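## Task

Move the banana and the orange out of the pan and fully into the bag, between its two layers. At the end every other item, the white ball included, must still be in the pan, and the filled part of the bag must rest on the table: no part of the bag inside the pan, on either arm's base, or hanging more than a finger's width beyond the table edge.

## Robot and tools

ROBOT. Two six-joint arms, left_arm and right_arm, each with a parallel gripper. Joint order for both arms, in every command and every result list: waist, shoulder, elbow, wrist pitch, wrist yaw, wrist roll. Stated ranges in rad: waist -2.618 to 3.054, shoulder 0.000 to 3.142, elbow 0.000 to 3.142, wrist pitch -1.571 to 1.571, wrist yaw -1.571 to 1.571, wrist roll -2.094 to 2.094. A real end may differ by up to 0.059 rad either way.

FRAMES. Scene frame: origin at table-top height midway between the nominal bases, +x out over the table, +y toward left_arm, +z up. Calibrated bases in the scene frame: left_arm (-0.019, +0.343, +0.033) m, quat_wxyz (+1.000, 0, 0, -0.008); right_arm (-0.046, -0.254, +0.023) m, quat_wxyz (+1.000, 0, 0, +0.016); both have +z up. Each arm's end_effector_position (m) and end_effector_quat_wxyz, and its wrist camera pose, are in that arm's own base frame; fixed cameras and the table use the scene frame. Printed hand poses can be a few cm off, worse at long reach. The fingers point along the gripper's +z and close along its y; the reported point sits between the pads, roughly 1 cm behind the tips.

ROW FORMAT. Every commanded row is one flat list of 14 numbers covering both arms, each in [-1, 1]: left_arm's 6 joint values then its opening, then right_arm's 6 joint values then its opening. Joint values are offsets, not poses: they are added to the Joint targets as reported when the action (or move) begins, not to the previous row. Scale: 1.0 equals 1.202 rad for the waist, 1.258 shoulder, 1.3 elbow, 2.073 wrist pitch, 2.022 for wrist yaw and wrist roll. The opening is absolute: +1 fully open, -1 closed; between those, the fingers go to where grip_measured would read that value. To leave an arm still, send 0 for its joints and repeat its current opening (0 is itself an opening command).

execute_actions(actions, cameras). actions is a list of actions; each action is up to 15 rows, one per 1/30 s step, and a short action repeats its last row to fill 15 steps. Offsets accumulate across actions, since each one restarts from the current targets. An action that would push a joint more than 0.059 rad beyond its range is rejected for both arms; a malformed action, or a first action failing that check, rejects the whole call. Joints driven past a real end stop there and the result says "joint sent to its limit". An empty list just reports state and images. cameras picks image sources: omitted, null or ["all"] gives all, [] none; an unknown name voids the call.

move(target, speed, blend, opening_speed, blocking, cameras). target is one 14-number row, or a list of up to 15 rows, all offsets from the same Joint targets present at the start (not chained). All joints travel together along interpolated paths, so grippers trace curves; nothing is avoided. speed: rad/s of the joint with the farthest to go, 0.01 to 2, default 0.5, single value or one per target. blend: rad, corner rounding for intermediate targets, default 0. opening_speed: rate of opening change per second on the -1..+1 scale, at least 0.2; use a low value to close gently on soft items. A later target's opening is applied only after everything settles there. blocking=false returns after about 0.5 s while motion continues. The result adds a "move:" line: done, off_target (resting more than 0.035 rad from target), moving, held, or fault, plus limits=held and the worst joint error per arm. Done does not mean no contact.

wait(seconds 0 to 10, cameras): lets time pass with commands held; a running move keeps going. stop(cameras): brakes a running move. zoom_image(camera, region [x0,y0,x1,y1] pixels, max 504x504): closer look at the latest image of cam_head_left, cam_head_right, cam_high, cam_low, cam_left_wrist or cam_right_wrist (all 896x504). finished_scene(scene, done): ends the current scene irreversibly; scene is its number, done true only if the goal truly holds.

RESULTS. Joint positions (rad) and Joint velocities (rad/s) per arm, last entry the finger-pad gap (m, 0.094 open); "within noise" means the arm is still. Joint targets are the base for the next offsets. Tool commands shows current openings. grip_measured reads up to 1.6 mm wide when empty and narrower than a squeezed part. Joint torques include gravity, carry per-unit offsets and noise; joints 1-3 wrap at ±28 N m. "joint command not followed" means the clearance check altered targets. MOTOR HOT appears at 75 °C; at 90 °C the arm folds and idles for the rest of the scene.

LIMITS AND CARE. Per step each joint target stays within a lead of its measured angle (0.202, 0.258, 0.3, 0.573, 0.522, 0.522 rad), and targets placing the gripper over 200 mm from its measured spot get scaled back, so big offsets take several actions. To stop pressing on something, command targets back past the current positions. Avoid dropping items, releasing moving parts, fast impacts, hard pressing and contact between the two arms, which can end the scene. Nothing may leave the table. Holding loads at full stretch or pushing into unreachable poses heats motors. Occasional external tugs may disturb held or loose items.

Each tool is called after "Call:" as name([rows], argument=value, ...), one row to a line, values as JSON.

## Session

Call:
execute_actions(actions=[])

Call:
zoom_image(camera="cam_head_left", region=[180, 180, 500, 380])

Scene clock: 0.00 s.
left_arm: end_effector_position=(+0.3902, +0.0610, +0.1192) grip_measured=+1.000 end_effector_quat_wxyz=(+0.605, -0.131, +0.782, +0.078) | right_arm: end_effector_position=(+0.3985, -0.0249, +0.1057) grip_measured=+1.000 end_effector_quat_wxyz=(+0.590, +0.073, +0.799, -0.091)
Joint positions: left_arm=[0.056 1.49 0.373 0.85 -0.23 -0.099 0.094] | right_arm=[0.062 1.553 0.395 0.854 0.292 0.028 0.094]
Joint velocities: within noise
Joint torques (N m): no reading
Heat: left arm: 25 °C; right arm: 29 °C.
Joint targets: left_arm=[0.056 1.487 0.378 0.846 -0.230 -0.099] | right_arm=[0.062 1.543 0.405 0.867 0.293 0.028]
Tool commands: left_gripper/opening=+1.0 right_gripper/opening=+1.0

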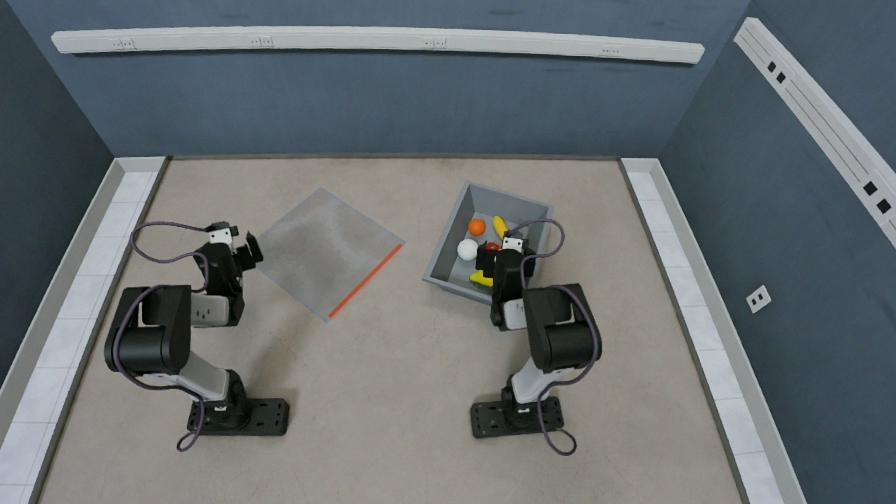

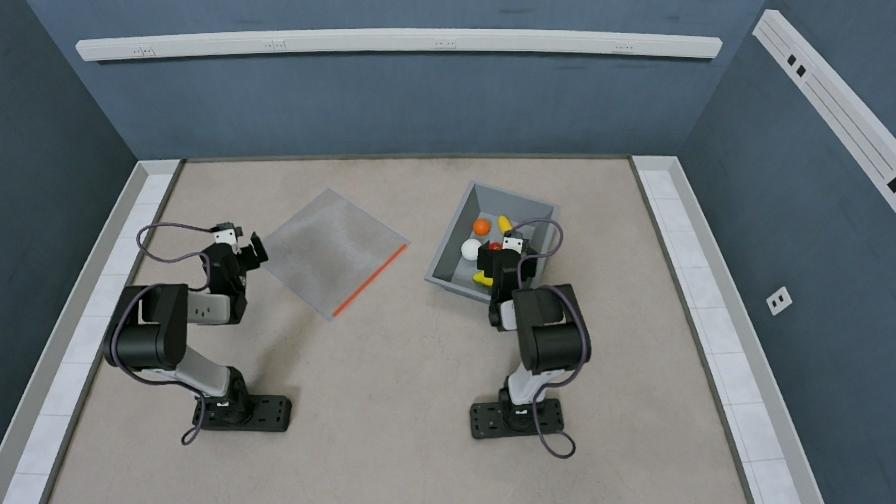

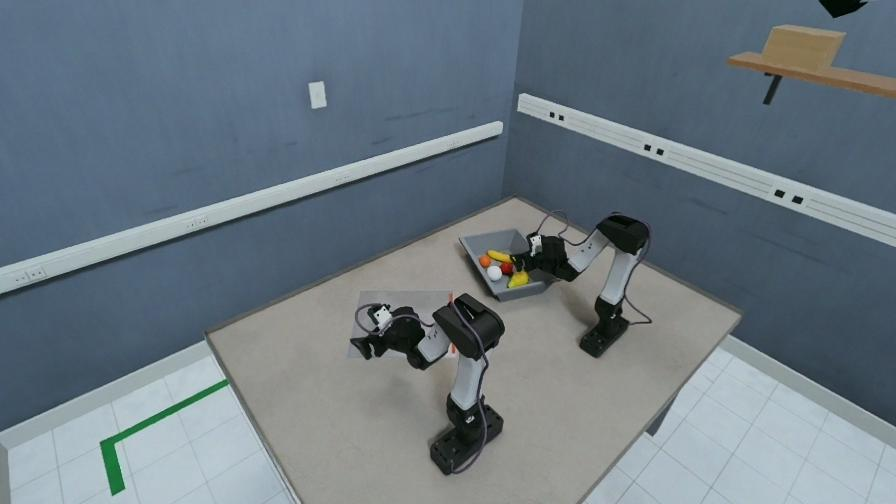

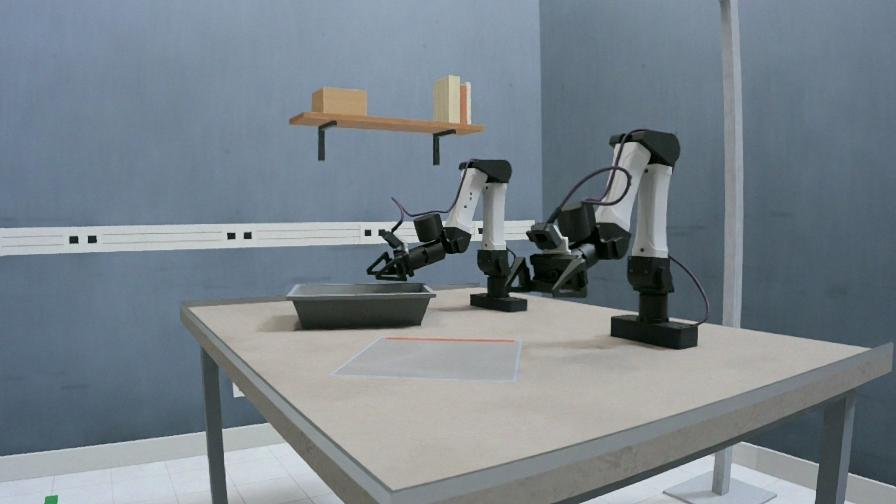

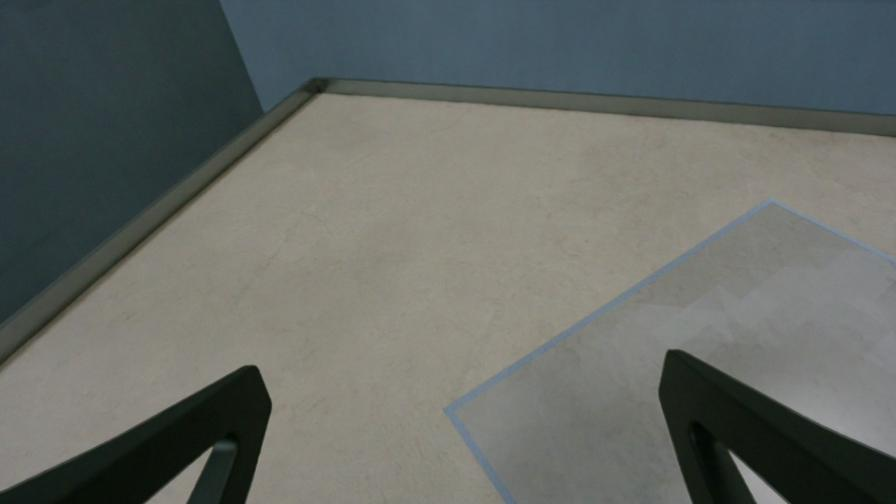

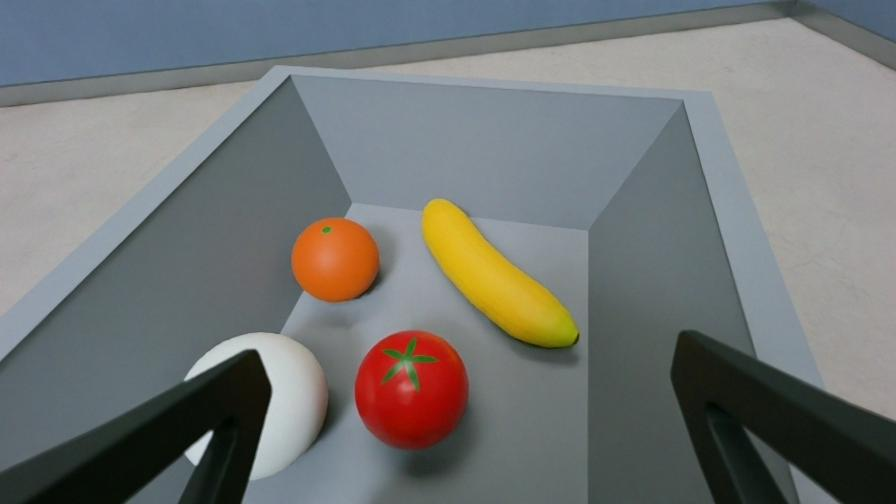

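Scaled by 1.575 from the camera's 896x504 image, which has a finer 1280x720 frame.

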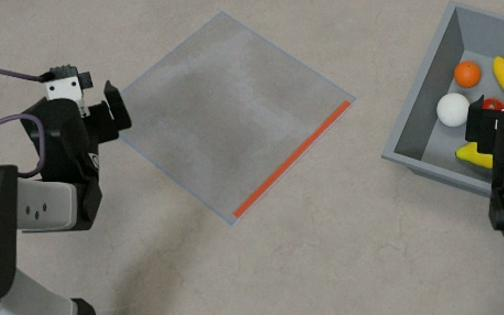

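Call:
move(target=[-0.572, 0.204, 0.756, -0.850, 0.1137, 0.049, -0.3, 0, 0, 0, 0, 0, 0, 1.0], speed=1.0, cameras=["cam_left_wrist", "cam_head_left"])

Scene clock: 4.57 s.
left_arm: end_effector_position=(+0.3074, -0.2213, +0.1009) grip_measured=-0.298 end_effector_quat_wxyz=(+0.135, +0.301, +0.943, -0.037) | right_arm: end_effector_position=(+0.3985, -0.0249, +0.1057) grip_measured=+1.000 end_effector_quat_wxyz=(+0.590, +0.073, +0.799, -0.091)
Joint positions: left_arm=[-0.631 1.728 1.34 -0.903 -0.016 -0.012 0.033] | right_arm=[0.062 1.553 0.395 0.854 0.292 0.028 0.094]
Joint velocities: within noise
Joint torques (N m): left_arm=[0.16 -6.83 9.58 0.92 0.15 0.06] | right_arm=[0.03 -6 6.39 2.04 0.03 0.05]
Heat: left arm: 27 °C; right arm: 30 °C.
Joint targets: left_arm=[-0.632 1.744 1.361 -0.916 0.000 0.000] | right_arm=[0.062 1.543 0.405 0.867 0.293 0.028]
move: done
Images, in order (width x height): cam_head_left 896x504, cam_left_wrist 896x504.

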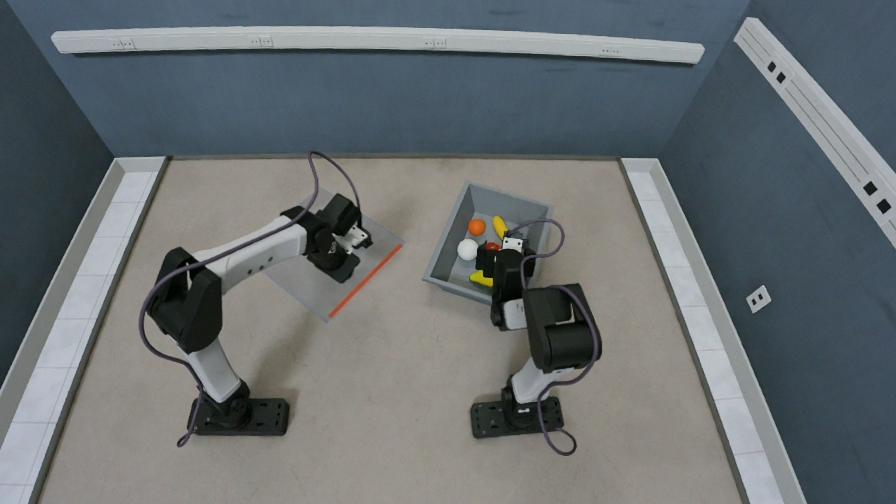

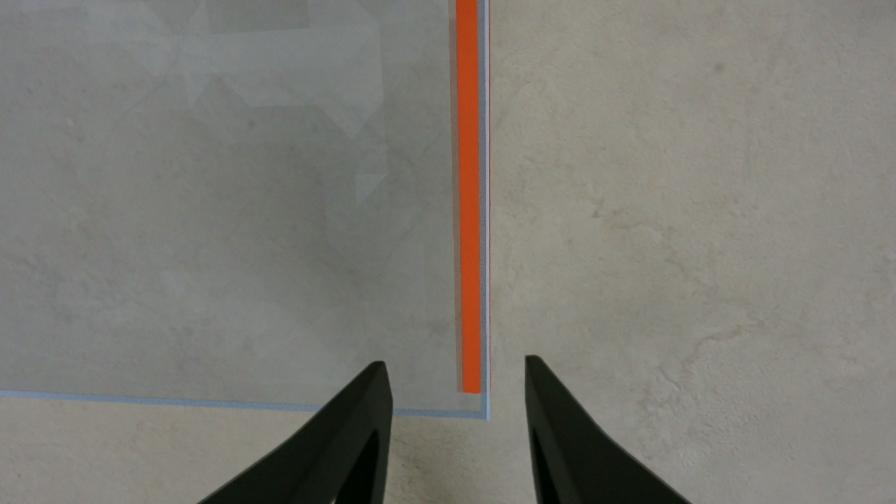

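Call:
move(target=[0.0158, 0.177, 0.098, 0.0415, 0, 0.7765, -0.3, 0, 0, 0, 0, 0, 0, 1.0], speed=1.0, cameras=["cam_left_wrist", "cam_head_left"])

Scene clock: 8.40 s.
left_arm: end_effector_position=(+0.3459, -0.2436, +0.0603) grip_measured=-0.298 end_effector_quat_wxyz=(+0.108, +0.879, +0.461, +0.063) | right_arm: end_effector_position=(+0.3985, -0.0249, +0.1057) grip_measured=+1.000 end_effector_quat_wxyz=(+0.590, +0.073, +0.799, -0.091)
Joint positions: left_arm=[-0.62 1.949 1.467 -0.839 -0.015 1.558 0.033] | right_arm=[0.062 1.553 0.395 0.854 0.292 0.028 0.094]
Joint velocities: within noise
Joint torques (N m): left_arm=[0.79 -8.39 9.39 0.97 0.2 0.05] | right_arm=[0.02 -6 6.38 2.04 0.03 0.04]
Heat: left arm: 27 °C; right arm: 31 °C.
Joint targets: left_arm=[-0.613 1.966 1.489 -0.830 0.000 1.570] | right_arm=[0.062 1.543 0.405 0.867 0.293 0.028]
move: done
Images, in order (width x height): cam_head_left 896x504, cam_left_wrist 896x504.

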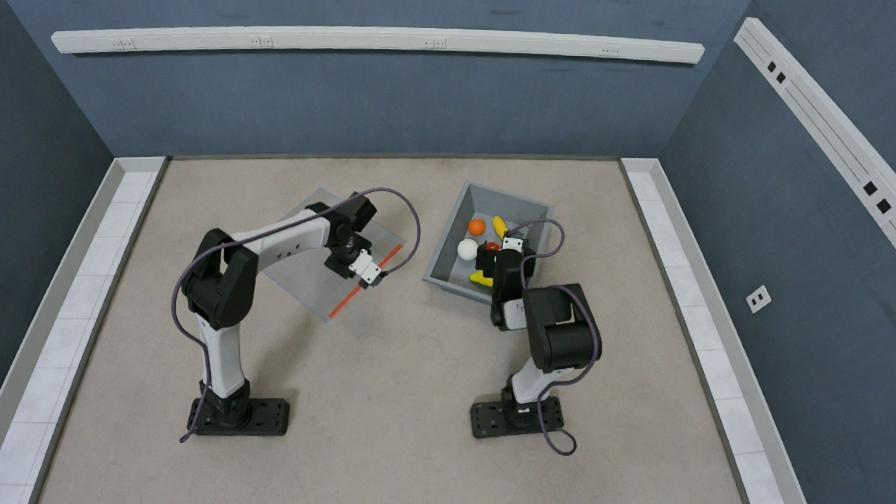

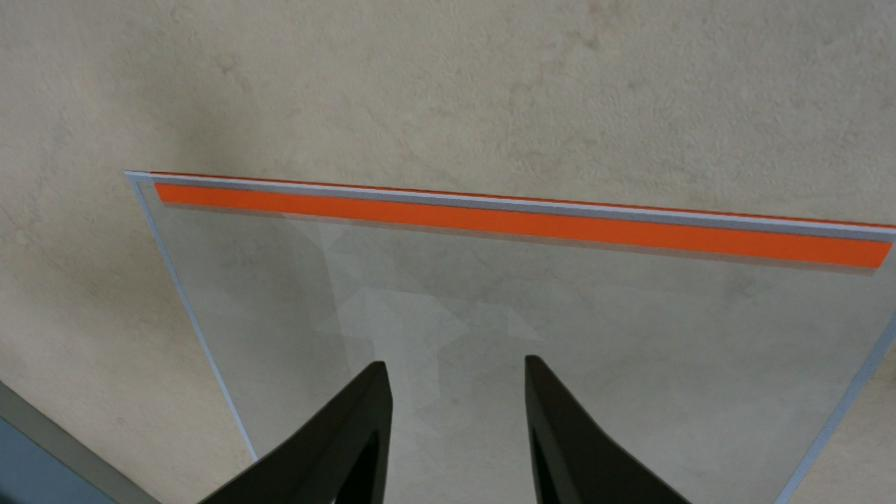

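Call:
move(target=[0, 0, 0, 0, 0, -1.0, -0.3, 0, 0, 0, 0, 0, 0, 1.0], speed=1.6, cameras=[])

Call:
move(target=[0, 0, 0, 0, 0, -0.553, -0.3, 0, 0, 0, 0, 0, 0, 1.0], speed=1.6, cameras=["cam_left_wrist", "cam_head_left"])

Scene clock: 11.17 s.
left_arm: end_effector_position=(+0.3461, -0.2439, +0.0603) grip_measured=-0.299 end_effector_quat_wxyz=(+0.112, +0.088, +0.988, -0.057) | right_arm: end_effector_position=(+0.3985, -0.0249, +0.1057) grip_measured=+1.000 end_effector_quat_wxyz=(+0.590, +0.073, +0.799, -0.091)
Joint positions: left_arm=[-0.62 1.949 1.467 -0.838 -0.014 -0.44 0.033] | right_arm=[0.062 1.553 0.395 0.854 0.292 0.028 0.094]
Joint velocities: within noise
Joint torques (N m): left_arm=[0.72 -8.49 9.46 1.07 0.11 -0.11] | right_arm=[0.03 -6 6.39 2.04 0.03 0.04]
Heat: left arm: 27 °C; right arm: 31 °C.
Joint targets: left_arm=[-0.613 1.966 1.488 -0.830 0.000 -0.452] | right_arm=[0.062 1.543 0.405 0.867 0.293 0.028]
move: done
No camera images: "cameras" was empty.

Scene clock: 12.97 s.
left_arm: end_effector_position=(+0.3461, -0.2439, +0.0603) grip_measured=-0.299 end_effector_quat_wxyz=(+0.064, -0.450, +0.884, -0.108) | right_arm: end_effector_position=(+0.3985, -0.0249, +0.1057) grip_measured=+1.000 end_effector_quat_wxyz=(+0.590, +0.073, +0.799, -0.091)
Joint positions: left_arm=[-0.62 1.949 1.467 -0.838 -0.014 -1.559 0.033] | right_arm=[0.062 1.553 0.395 0.854 0.292 0.028 0.094]
Joint velocities: within noise
Joint torques (N m): left_arm=[0.75 -8.38 9.39 0.99 0.07 -0.13] | right_arm=[0.02 -6 6.39 2.04 0.03 0.04]
Heat: left arm: 27 °C; right arm: 31 °C.
Joint targets: left_arm=[-0.613 1.966 1.488 -0.830 0.000 -1.570] | right_arm=[0.062 1.543 0.405 0.867 0.293 0.028]
move: done
Images, in order (width x height): cam_head_left 896x504, cam_left_wrist 896x504.

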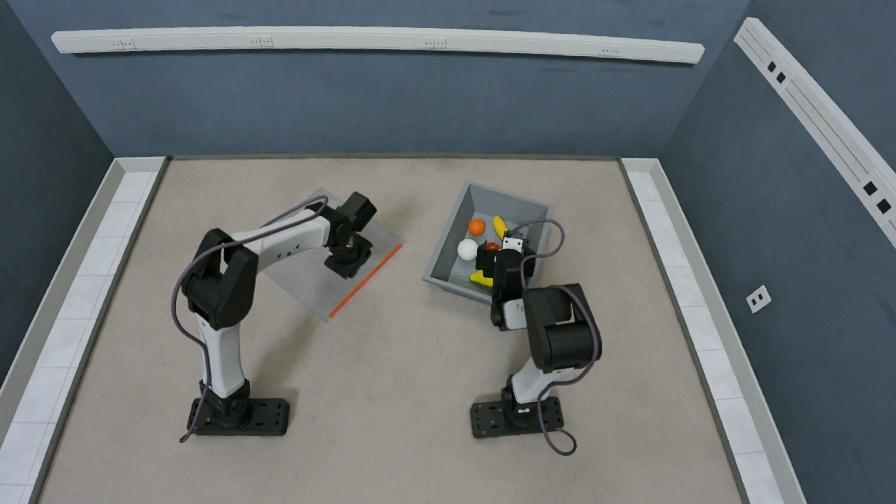

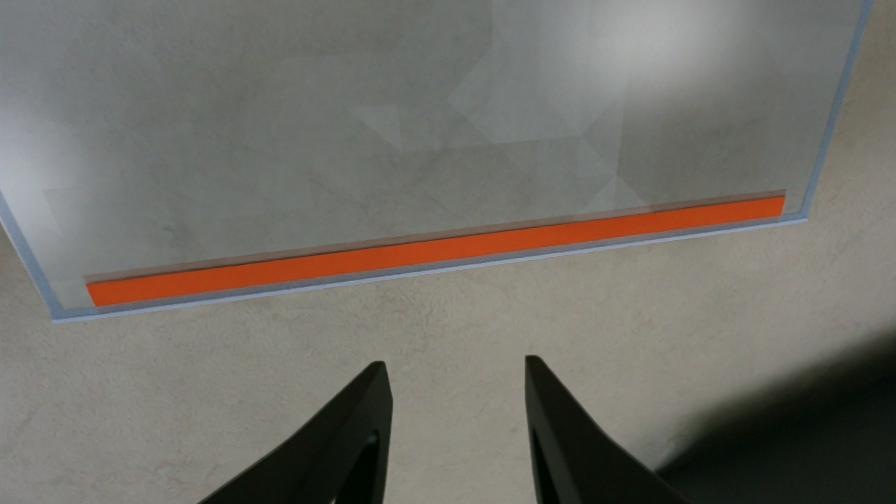

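Call:
move(target=[0.0058, 0.065, -0.0723, 0.0945, 0, 0, -0.3, 0, 0, 0, 0, 0, 0, 1.0], speed=0.3, cameras=["cam_left_wrist", "cam_low"])

Call:
zoom_image(camera="cam_low", region=[380, 240, 560, 366])

Scene clock: 15.30 s.
left_arm: end_effector_position=(+0.3639, -0.2529, +0.0189) grip_measured=-0.299 end_effector_quat_wxyz=(+0.075, -0.452, +0.880, -0.128) | right_arm: end_effector_position=(+0.3985, -0.0249, +0.1057) grip_measured=+1.000 end_effector_quat_wxyz=(+0.590, +0.073, +0.799, -0.091)
Joint positions: left_arm=[-0.613 2.033 1.403 -0.643 -0.014 -1.559 0.033] | right_arm=[0.062 1.553 0.395 0.854 0.292 0.028 0.094]
Joint velocities: within noise
Joint torques (N m): left_arm=[0.73 -9.06 6.24 1.09 0.07 -0.11] | right_arm=[0.03 -6.01 6.39 2.04 0.03 0.05]
Heat: left arm: 27 °C; right arm: 31 °C.
Joint targets: left_arm=[-0.606 2.048 1.395 -0.634 0.000 -1.570] | right_arm=[0.062 1.543 0.405 0.867 0.293 0.028]
move: done
Images, in order (width x height): cam_low 896x504, cam_left_wrist 896x504.

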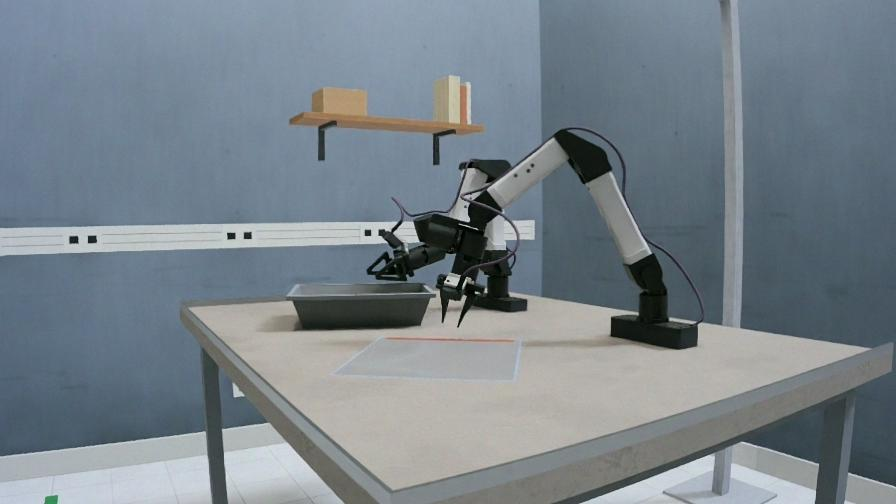

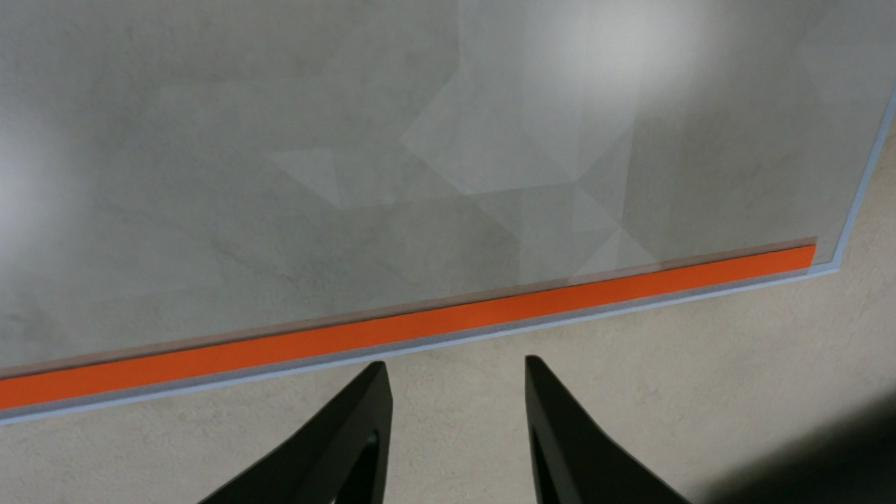

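Scaled by 2.800 from the camera's 896x504 image, which has a finer 1280x720 frame.

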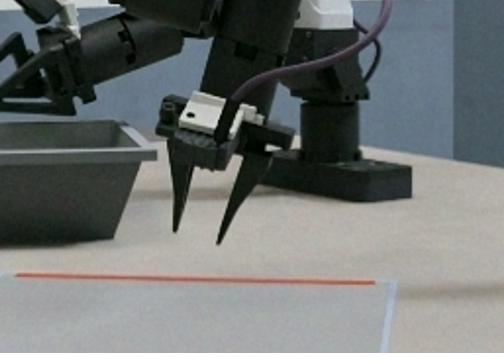

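Call:
move(target=[0, 0.256, 0.3846, -0.2176, 0, 0, -0.3, 0, 0, 0, 0, 0, 0, 1.0], speed=0.4, cameras=["cam_left_wrist", "cam_low"])

Call:
zoom_image(camera="cam_low", region=[380, 240, 560, 366])

Scene clock: 18.10 s.
left_arm: end_effector_position=(+0.3747, -0.2605, -0.0028) grip_measured=-0.299 end_effector_quat_wxyz=(+0.012, -0.456, +0.890, -0.007) | right_arm: end_effector_position=(+0.3985, -0.0249, +0.1057) grip_measured=+1.000 end_effector_quat_wxyz=(+0.590, +0.073, +0.799, -0.091)
Joint positions: left_arm=[-0.613 2.348 1.874 -1.073 -0.014 -1.56 0.033] | right_arm=[0.062 1.553 0.395 0.854 0.292 0.028 0.094]
Joint velocities: within noise
Joint torques (N m): left_arm=[0.76 -10.71 8.84 0.26 0.06 -0.13] | right_arm=[0.02 -6.02 6.38 2.04 0.03 0.05]
Heat: left arm: 28 °C; right arm: 32 °C.
Joint targets: left_arm=[-0.606 2.370 1.895 -1.085 0.000 -1.570] | right_arm=[0.062 1.543 0.405 0.867 0.293 0.028]
move: done
Images, in order (width x height): cam_low 896x504, cam_left_wrist 896x504.

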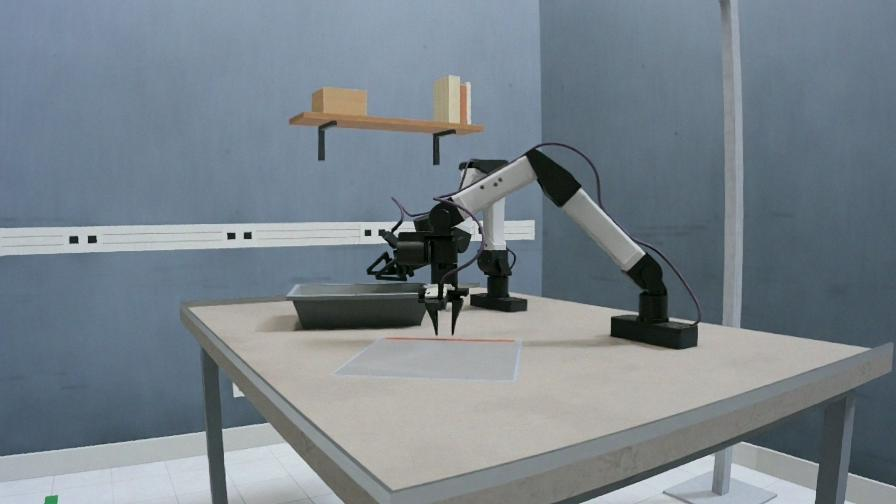

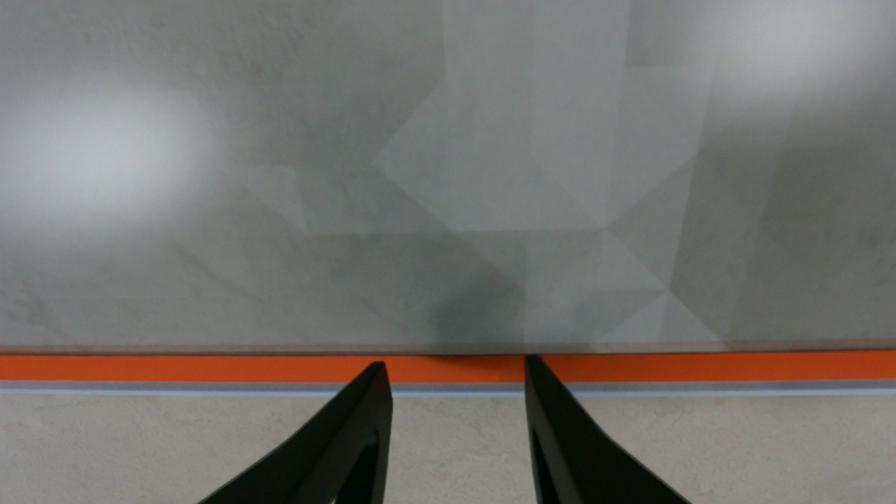

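Scaled by 2.800 from the camera's 896x504 image, which has a finer 1280x720 frame.

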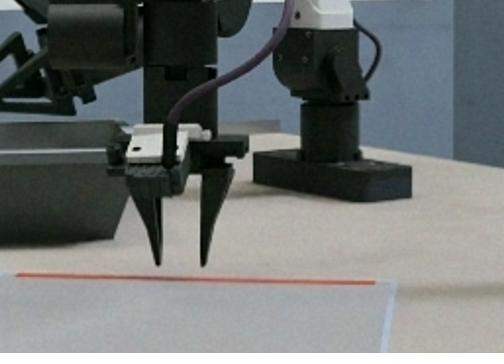

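Call:
move(target=[-0.026, 0.018, -0.0057, 0.013, 0, 0, -0.3, 0, 0, 0, 0, 0, 0, 1.0], speed=0.1, cameras=["cam_left_wrist", "cam_low"])

Call:
zoom_image(camera="cam_low", region=[400, 260, 520, 344])

Scene clock: 19.80 s.
left_arm: end_effector_position=(+0.3681, -0.2667, -0.0127) grip_measured=-0.299 end_effector_quat_wxyz=(+0.007, -0.447, +0.894, +0.001) | right_arm: end_effector_position=(+0.3985, -0.0249, +0.1057) grip_measured=+1.000 end_effector_quat_wxyz=(+0.590, +0.073, +0.799, -0.091)
Joint positions: left_arm=[-0.632 2.371 1.874 -1.069 -0.014 -1.56 0.033] | right_arm=[0.062 1.553 0.395 0.854 0.292 0.028 0.094]
Joint velocities: within noise
Joint torques (N m): left_arm=[-0.13 -10.78 8.05 0.46 0.07 -0.14] | right_arm=[0.03 -6 6.38 2.04 0.03 0.04]
Heat: left arm: 28 °C; right arm: 32 °C.
Joint targets: left_arm=[-0.637 2.393 1.887 -1.058 0.000 -1.570] | right_arm=[0.062 1.543 0.405 0.867 0.293 0.028]
move: done
Images, in order (width x height): cam_low 896x504, cam_left_wrist 896x504.

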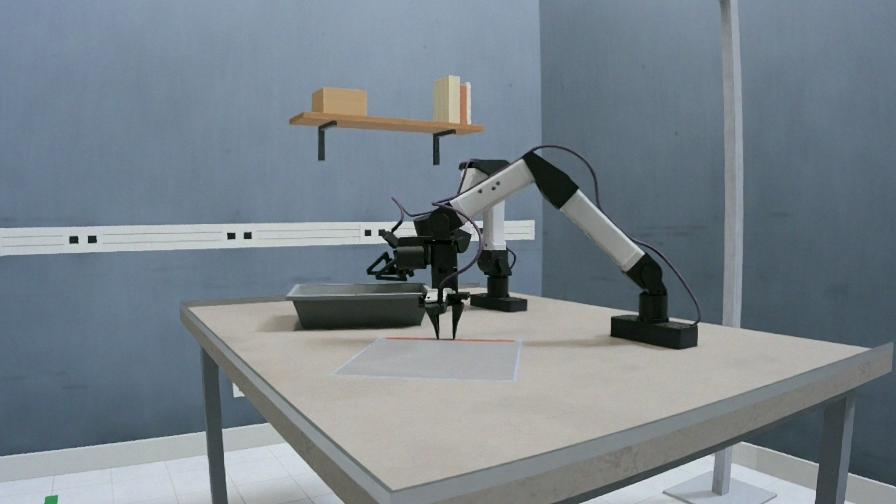

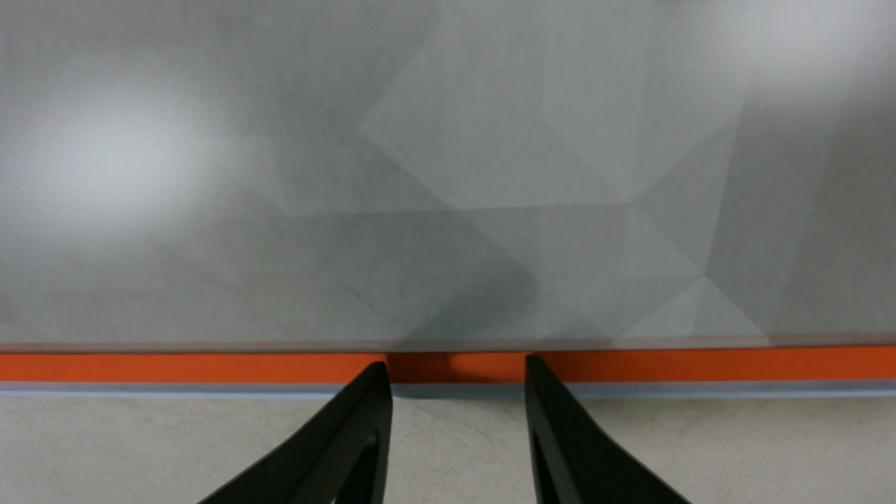

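Scaled by 4.200 from the camera's 896x504 image, which has a finer 1280x720 frame.

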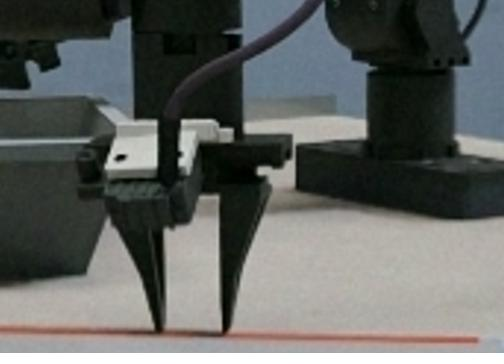

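Call:
move(target=[0, 0.0089, -0.0188, 0.0172, 0, 0, -0.3, 0, 0, 0, 0, 0, 0, 1.0], speed=0.06, cameras=["cam_left_wrist", "cam_low"])

Call:
zoom_image(camera="cam_low", region=[400, 260, 520, 344])

Scene clock: 20.93 s.
left_arm: end_effector_position=(+0.3720, -0.2695, -0.0148) grip_measured=-0.299 end_effector_quat_wxyz=(+0.011, -0.447, +0.894, -0.006) | right_arm: end_effector_position=(+0.3985, -0.0249, +0.1057) grip_measured=+1.000 end_effector_quat_wxyz=(+0.590, +0.073, +0.799, -0.091)
Joint positions: left_arm=[-0.632 2.376 1.874 -1.047 -0.014 -1.56 0.033] | right_arm=[0.062 1.553 0.395 0.854 0.292 0.028 0.094]
Joint velocities: within noise
Joint torques (N m): left_arm=[-0.16 -10.37 5.71 0.65 0.06 -0.15] | right_arm=[0.03 -6 6.39 2.04 0.03 0.05]
Heat: left arm: 28 °C; right arm: 32 °C.
Joint targets: left_arm=[-0.637 2.404 1.863 -1.023 0.000 -1.570] | right_arm=[0.062 1.543 0.405 0.867 0.293 0.028]
move: done
Images, in order (width x height): cam_low 896x504, cam_left_wrist 896x504.

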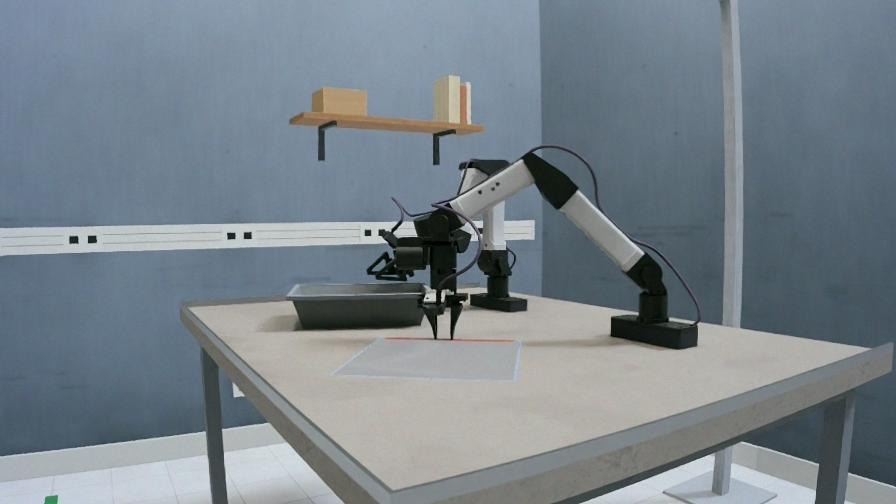

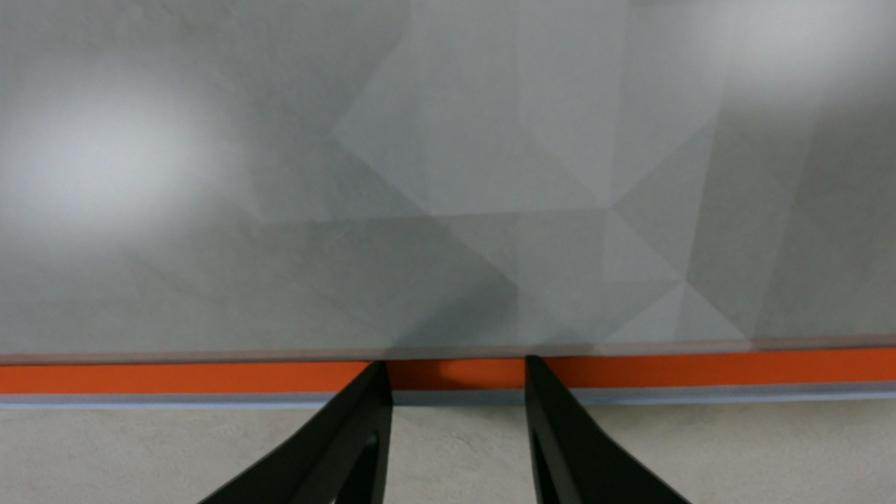

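Scaled by 4.200 from the camera's 896x504 image, which has a finer 1280x720 frame.

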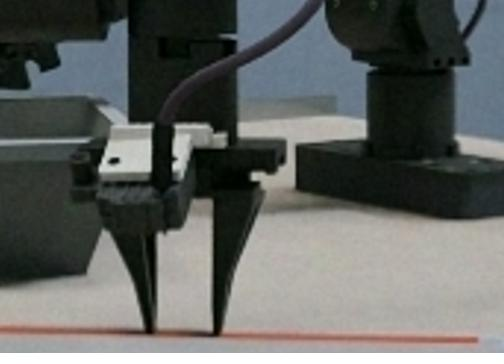

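Call:
execute_actions(actions=[], cameras=["cam_head_left","cam_low","cam_left_wrist"])

Scene clock: 22.03 s.
left_arm: end_effector_position=(+0.3721, -0.2696, -0.0148) grip_measured=-0.299 end_effector_quat_wxyz=(+0.011, -0.447, +0.894, -0.007) | right_arm: end_effector_position=(+0.3985, -0.0249, +0.1057) grip_measured=+1.000 end_effector_quat_wxyz=(+0.590, +0.073, +0.799, -0.091)
Joint positions: left_arm=[-0.632 2.376 1.874 -1.046 -0.014 -1.56 0.033] | right_arm=[0.062 1.553 0.395 0.854 0.292 0.028 0.094]
Joint velocities: within noise
Joint torques (N m): left_arm=[-0.18 -10.36 5.68 0.64 0.07 -0.14] | right_arm=[0.05 -6 6.41 2.04 0.03 0.05]
Heat: left arm: 29 °C; right arm: 32 °C.
Joint targets: left_arm=[-0.637 2.404 1.863 -1.022 0.000 -1.570] | right_arm=[0.062 1.543 0.405 0.867 0.293 0.028]
Tool commands: left_gripper/opening=-0.3 right_gripper/opening=+1.0
Images, in order (width x height): cam_head_left 896x504, cam_low 896x504, cam_left_wrist 896x504.

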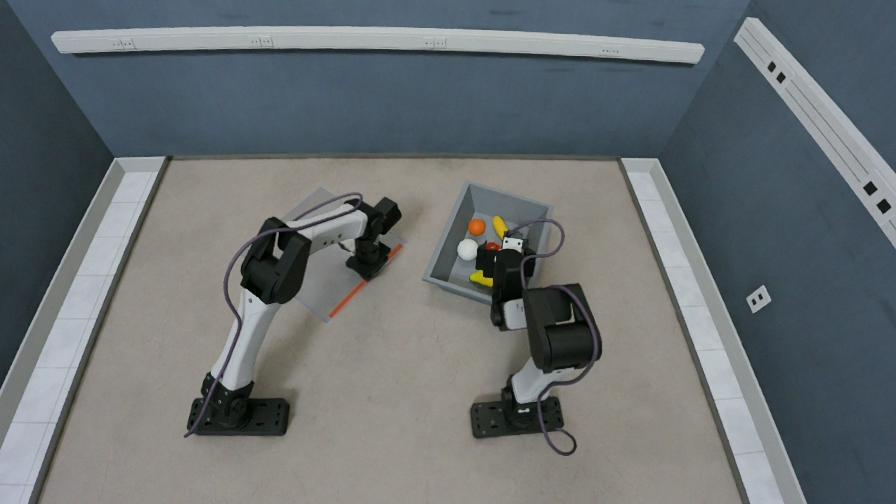

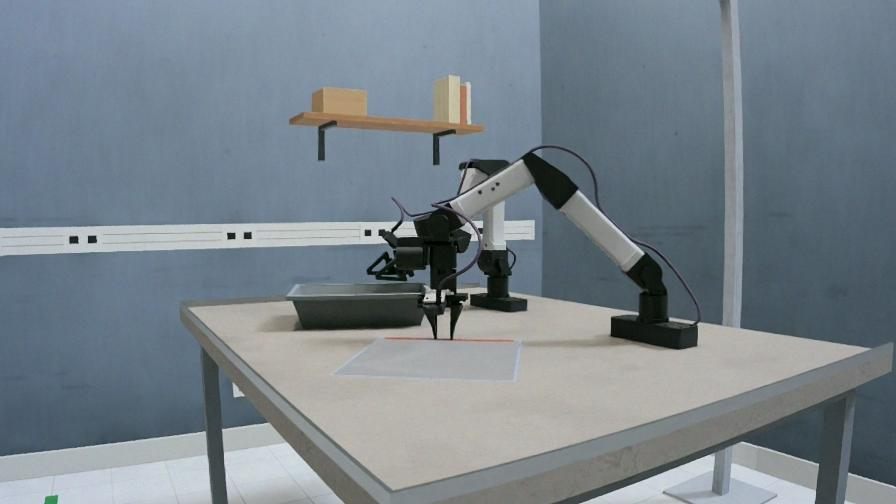

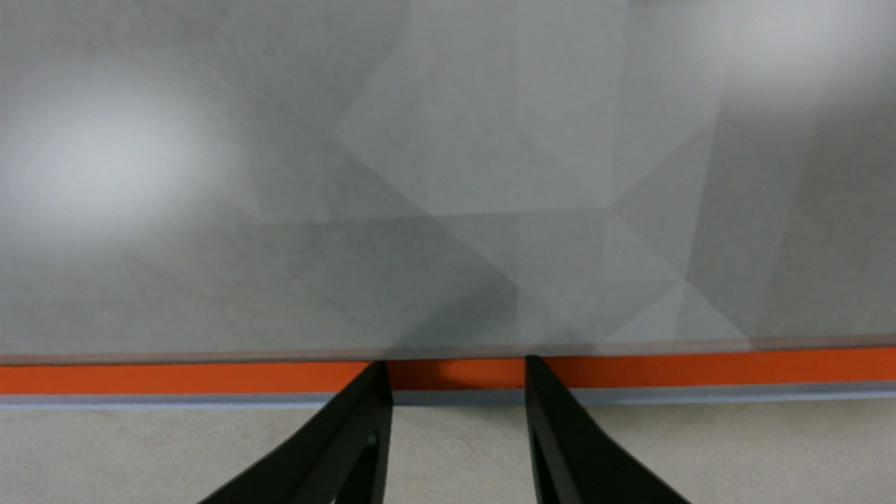

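Call:
move(target=[0,0.0065,-0.0137,0.0125,0,0,-0.3,0,0,0,0,0,0,1.0], speed=0.2, cameras=["cam_low","cam_left_wrist"])

Call:
zoom_image(camera="cam_low", region=[380, 280, 520, 366])

Scene clock: 23.03 s.
left_arm: end_effector_position=(+0.3725, -0.2699, -0.0160) grip_measured=-0.299 end_effector_quat_wxyz=(+0.012, -0.447, +0.894, -0.008) | right_arm: end_effector_position=(+0.3985, -0.0249, +0.1057) grip_measured=+1.000 end_effector_quat_wxyz=(+0.590, +0.073, +0.799, -0.091)
Joint positions: left_arm=[-0.632 2.376 1.869 -1.038 -0.014 -1.56 0.033] | right_arm=[0.062 1.553 0.395 0.854 0.292 0.028 0.094]
Joint velocities: within noise
Joint torques (N m): left_arm=[-0.17 -9.76 4.44 0.85 0.06 -0.13] | right_arm=[0.05 -6.01 6.39 2.04 0.03 0.04]
Heat: left arm: 29 °C; right arm: 32 °C.
Joint targets: left_arm=[-0.637 2.412 1.845 -0.997 0.000 -1.570] | right_arm=[0.062 1.543 0.405 0.867 0.293 0.028]
move: off_target (left_arm); left_arm: the wrist pitch is farthest, 0.042 rad from its target
Images, in order (width x height): cam_low 896x504, cam_left_wrist 896x504.

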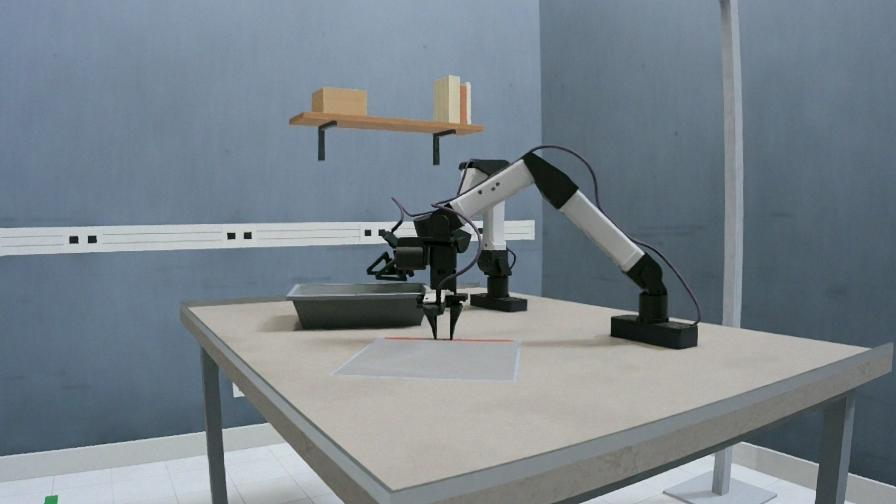

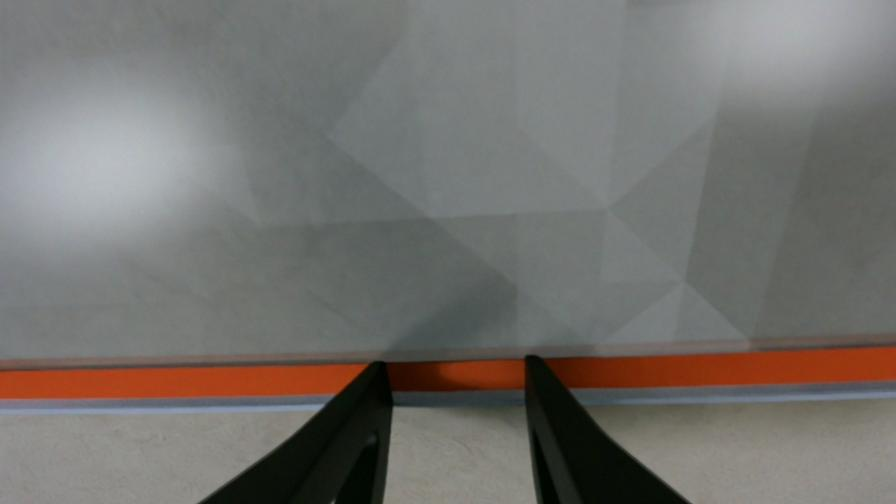

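Scaled by 3.600 from the camera's 896x504 image, which has a finer 1280x720 frame.

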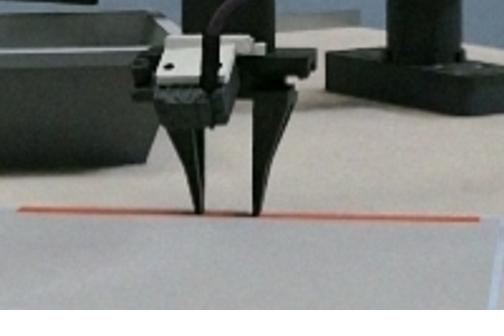

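Call:
move(target=[0,0,0,0,0,0,-1.0,0,0,0,0,0,0,1.0], opening_speed=0.4, cameras=["cam_low","cam_left_wrist"])

Call:
zoom_image(camera="cam_low", region=[380, 280, 520, 366])

Scene clock: 25.30 s.
left_arm: end_effector_position=(+0.3751, -0.2718, -0.0159) grip_measured=-0.986 end_effector_quat_wxyz=(+0.015, -0.447, +0.894, -0.014) | right_arm: end_effector_position=(+0.3985, -0.0249, +0.1057) grip_measured=+1.000 end_effector_quat_wxyz=(+0.590, +0.073, +0.799, -0.091)
Joint positions: left_arm=[-0.632 2.376 1.869 -1.024 -0.014 -1.56 0.001] | right_arm=[0.062 1.553 0.395 0.854 0.292 0.028 0.094]
Joint velocities: within noise
Joint torques (N m): left_arm=[-0.16 -9.77 4.46 0.74 0.06 -0.14] | right_arm=[0.03 -5.98 6.39 2.04 0.03 0.04]
Heat: left arm: 30 °C; right arm: 32 °C.
Joint targets: left_arm=[-0.637 2.412 1.845 -0.996 0.000 -1.570] | right_arm=[0.062 1.543 0.405 0.867 0.293 0.028]
move: off_target (left_arm); left_arm: the shoulder is farthest, 0.036 rad from its target
Images, in order (width x height): cam_low 896x504, cam_left_wrist 896x504.

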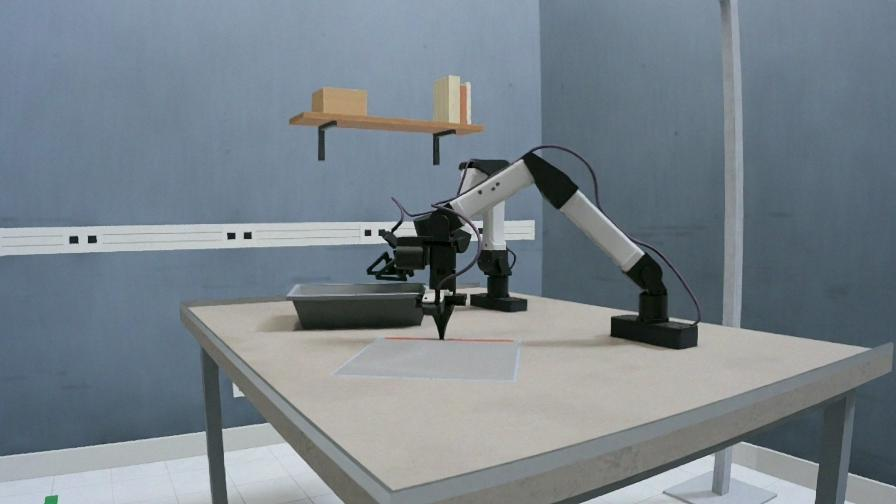

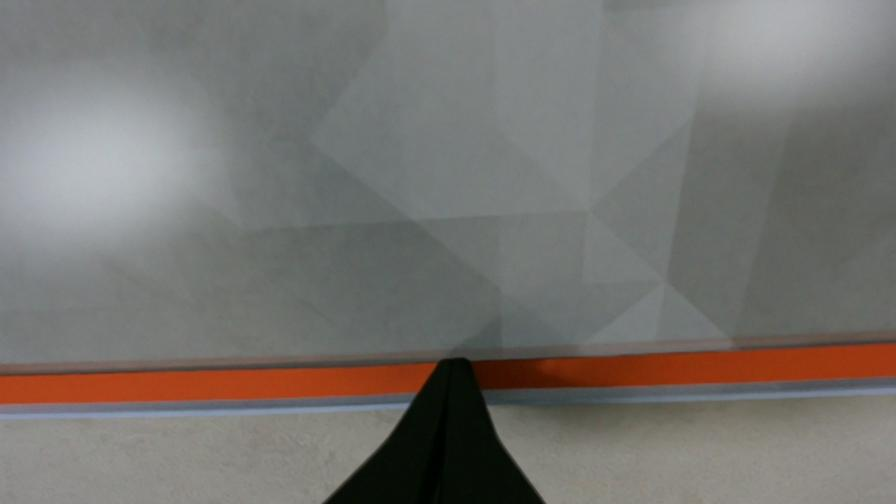

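Scaled by 3.600 from the camera's 896x504 image, which has a finer 1280x720 frame.

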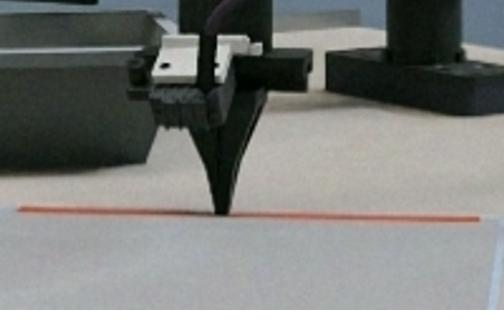

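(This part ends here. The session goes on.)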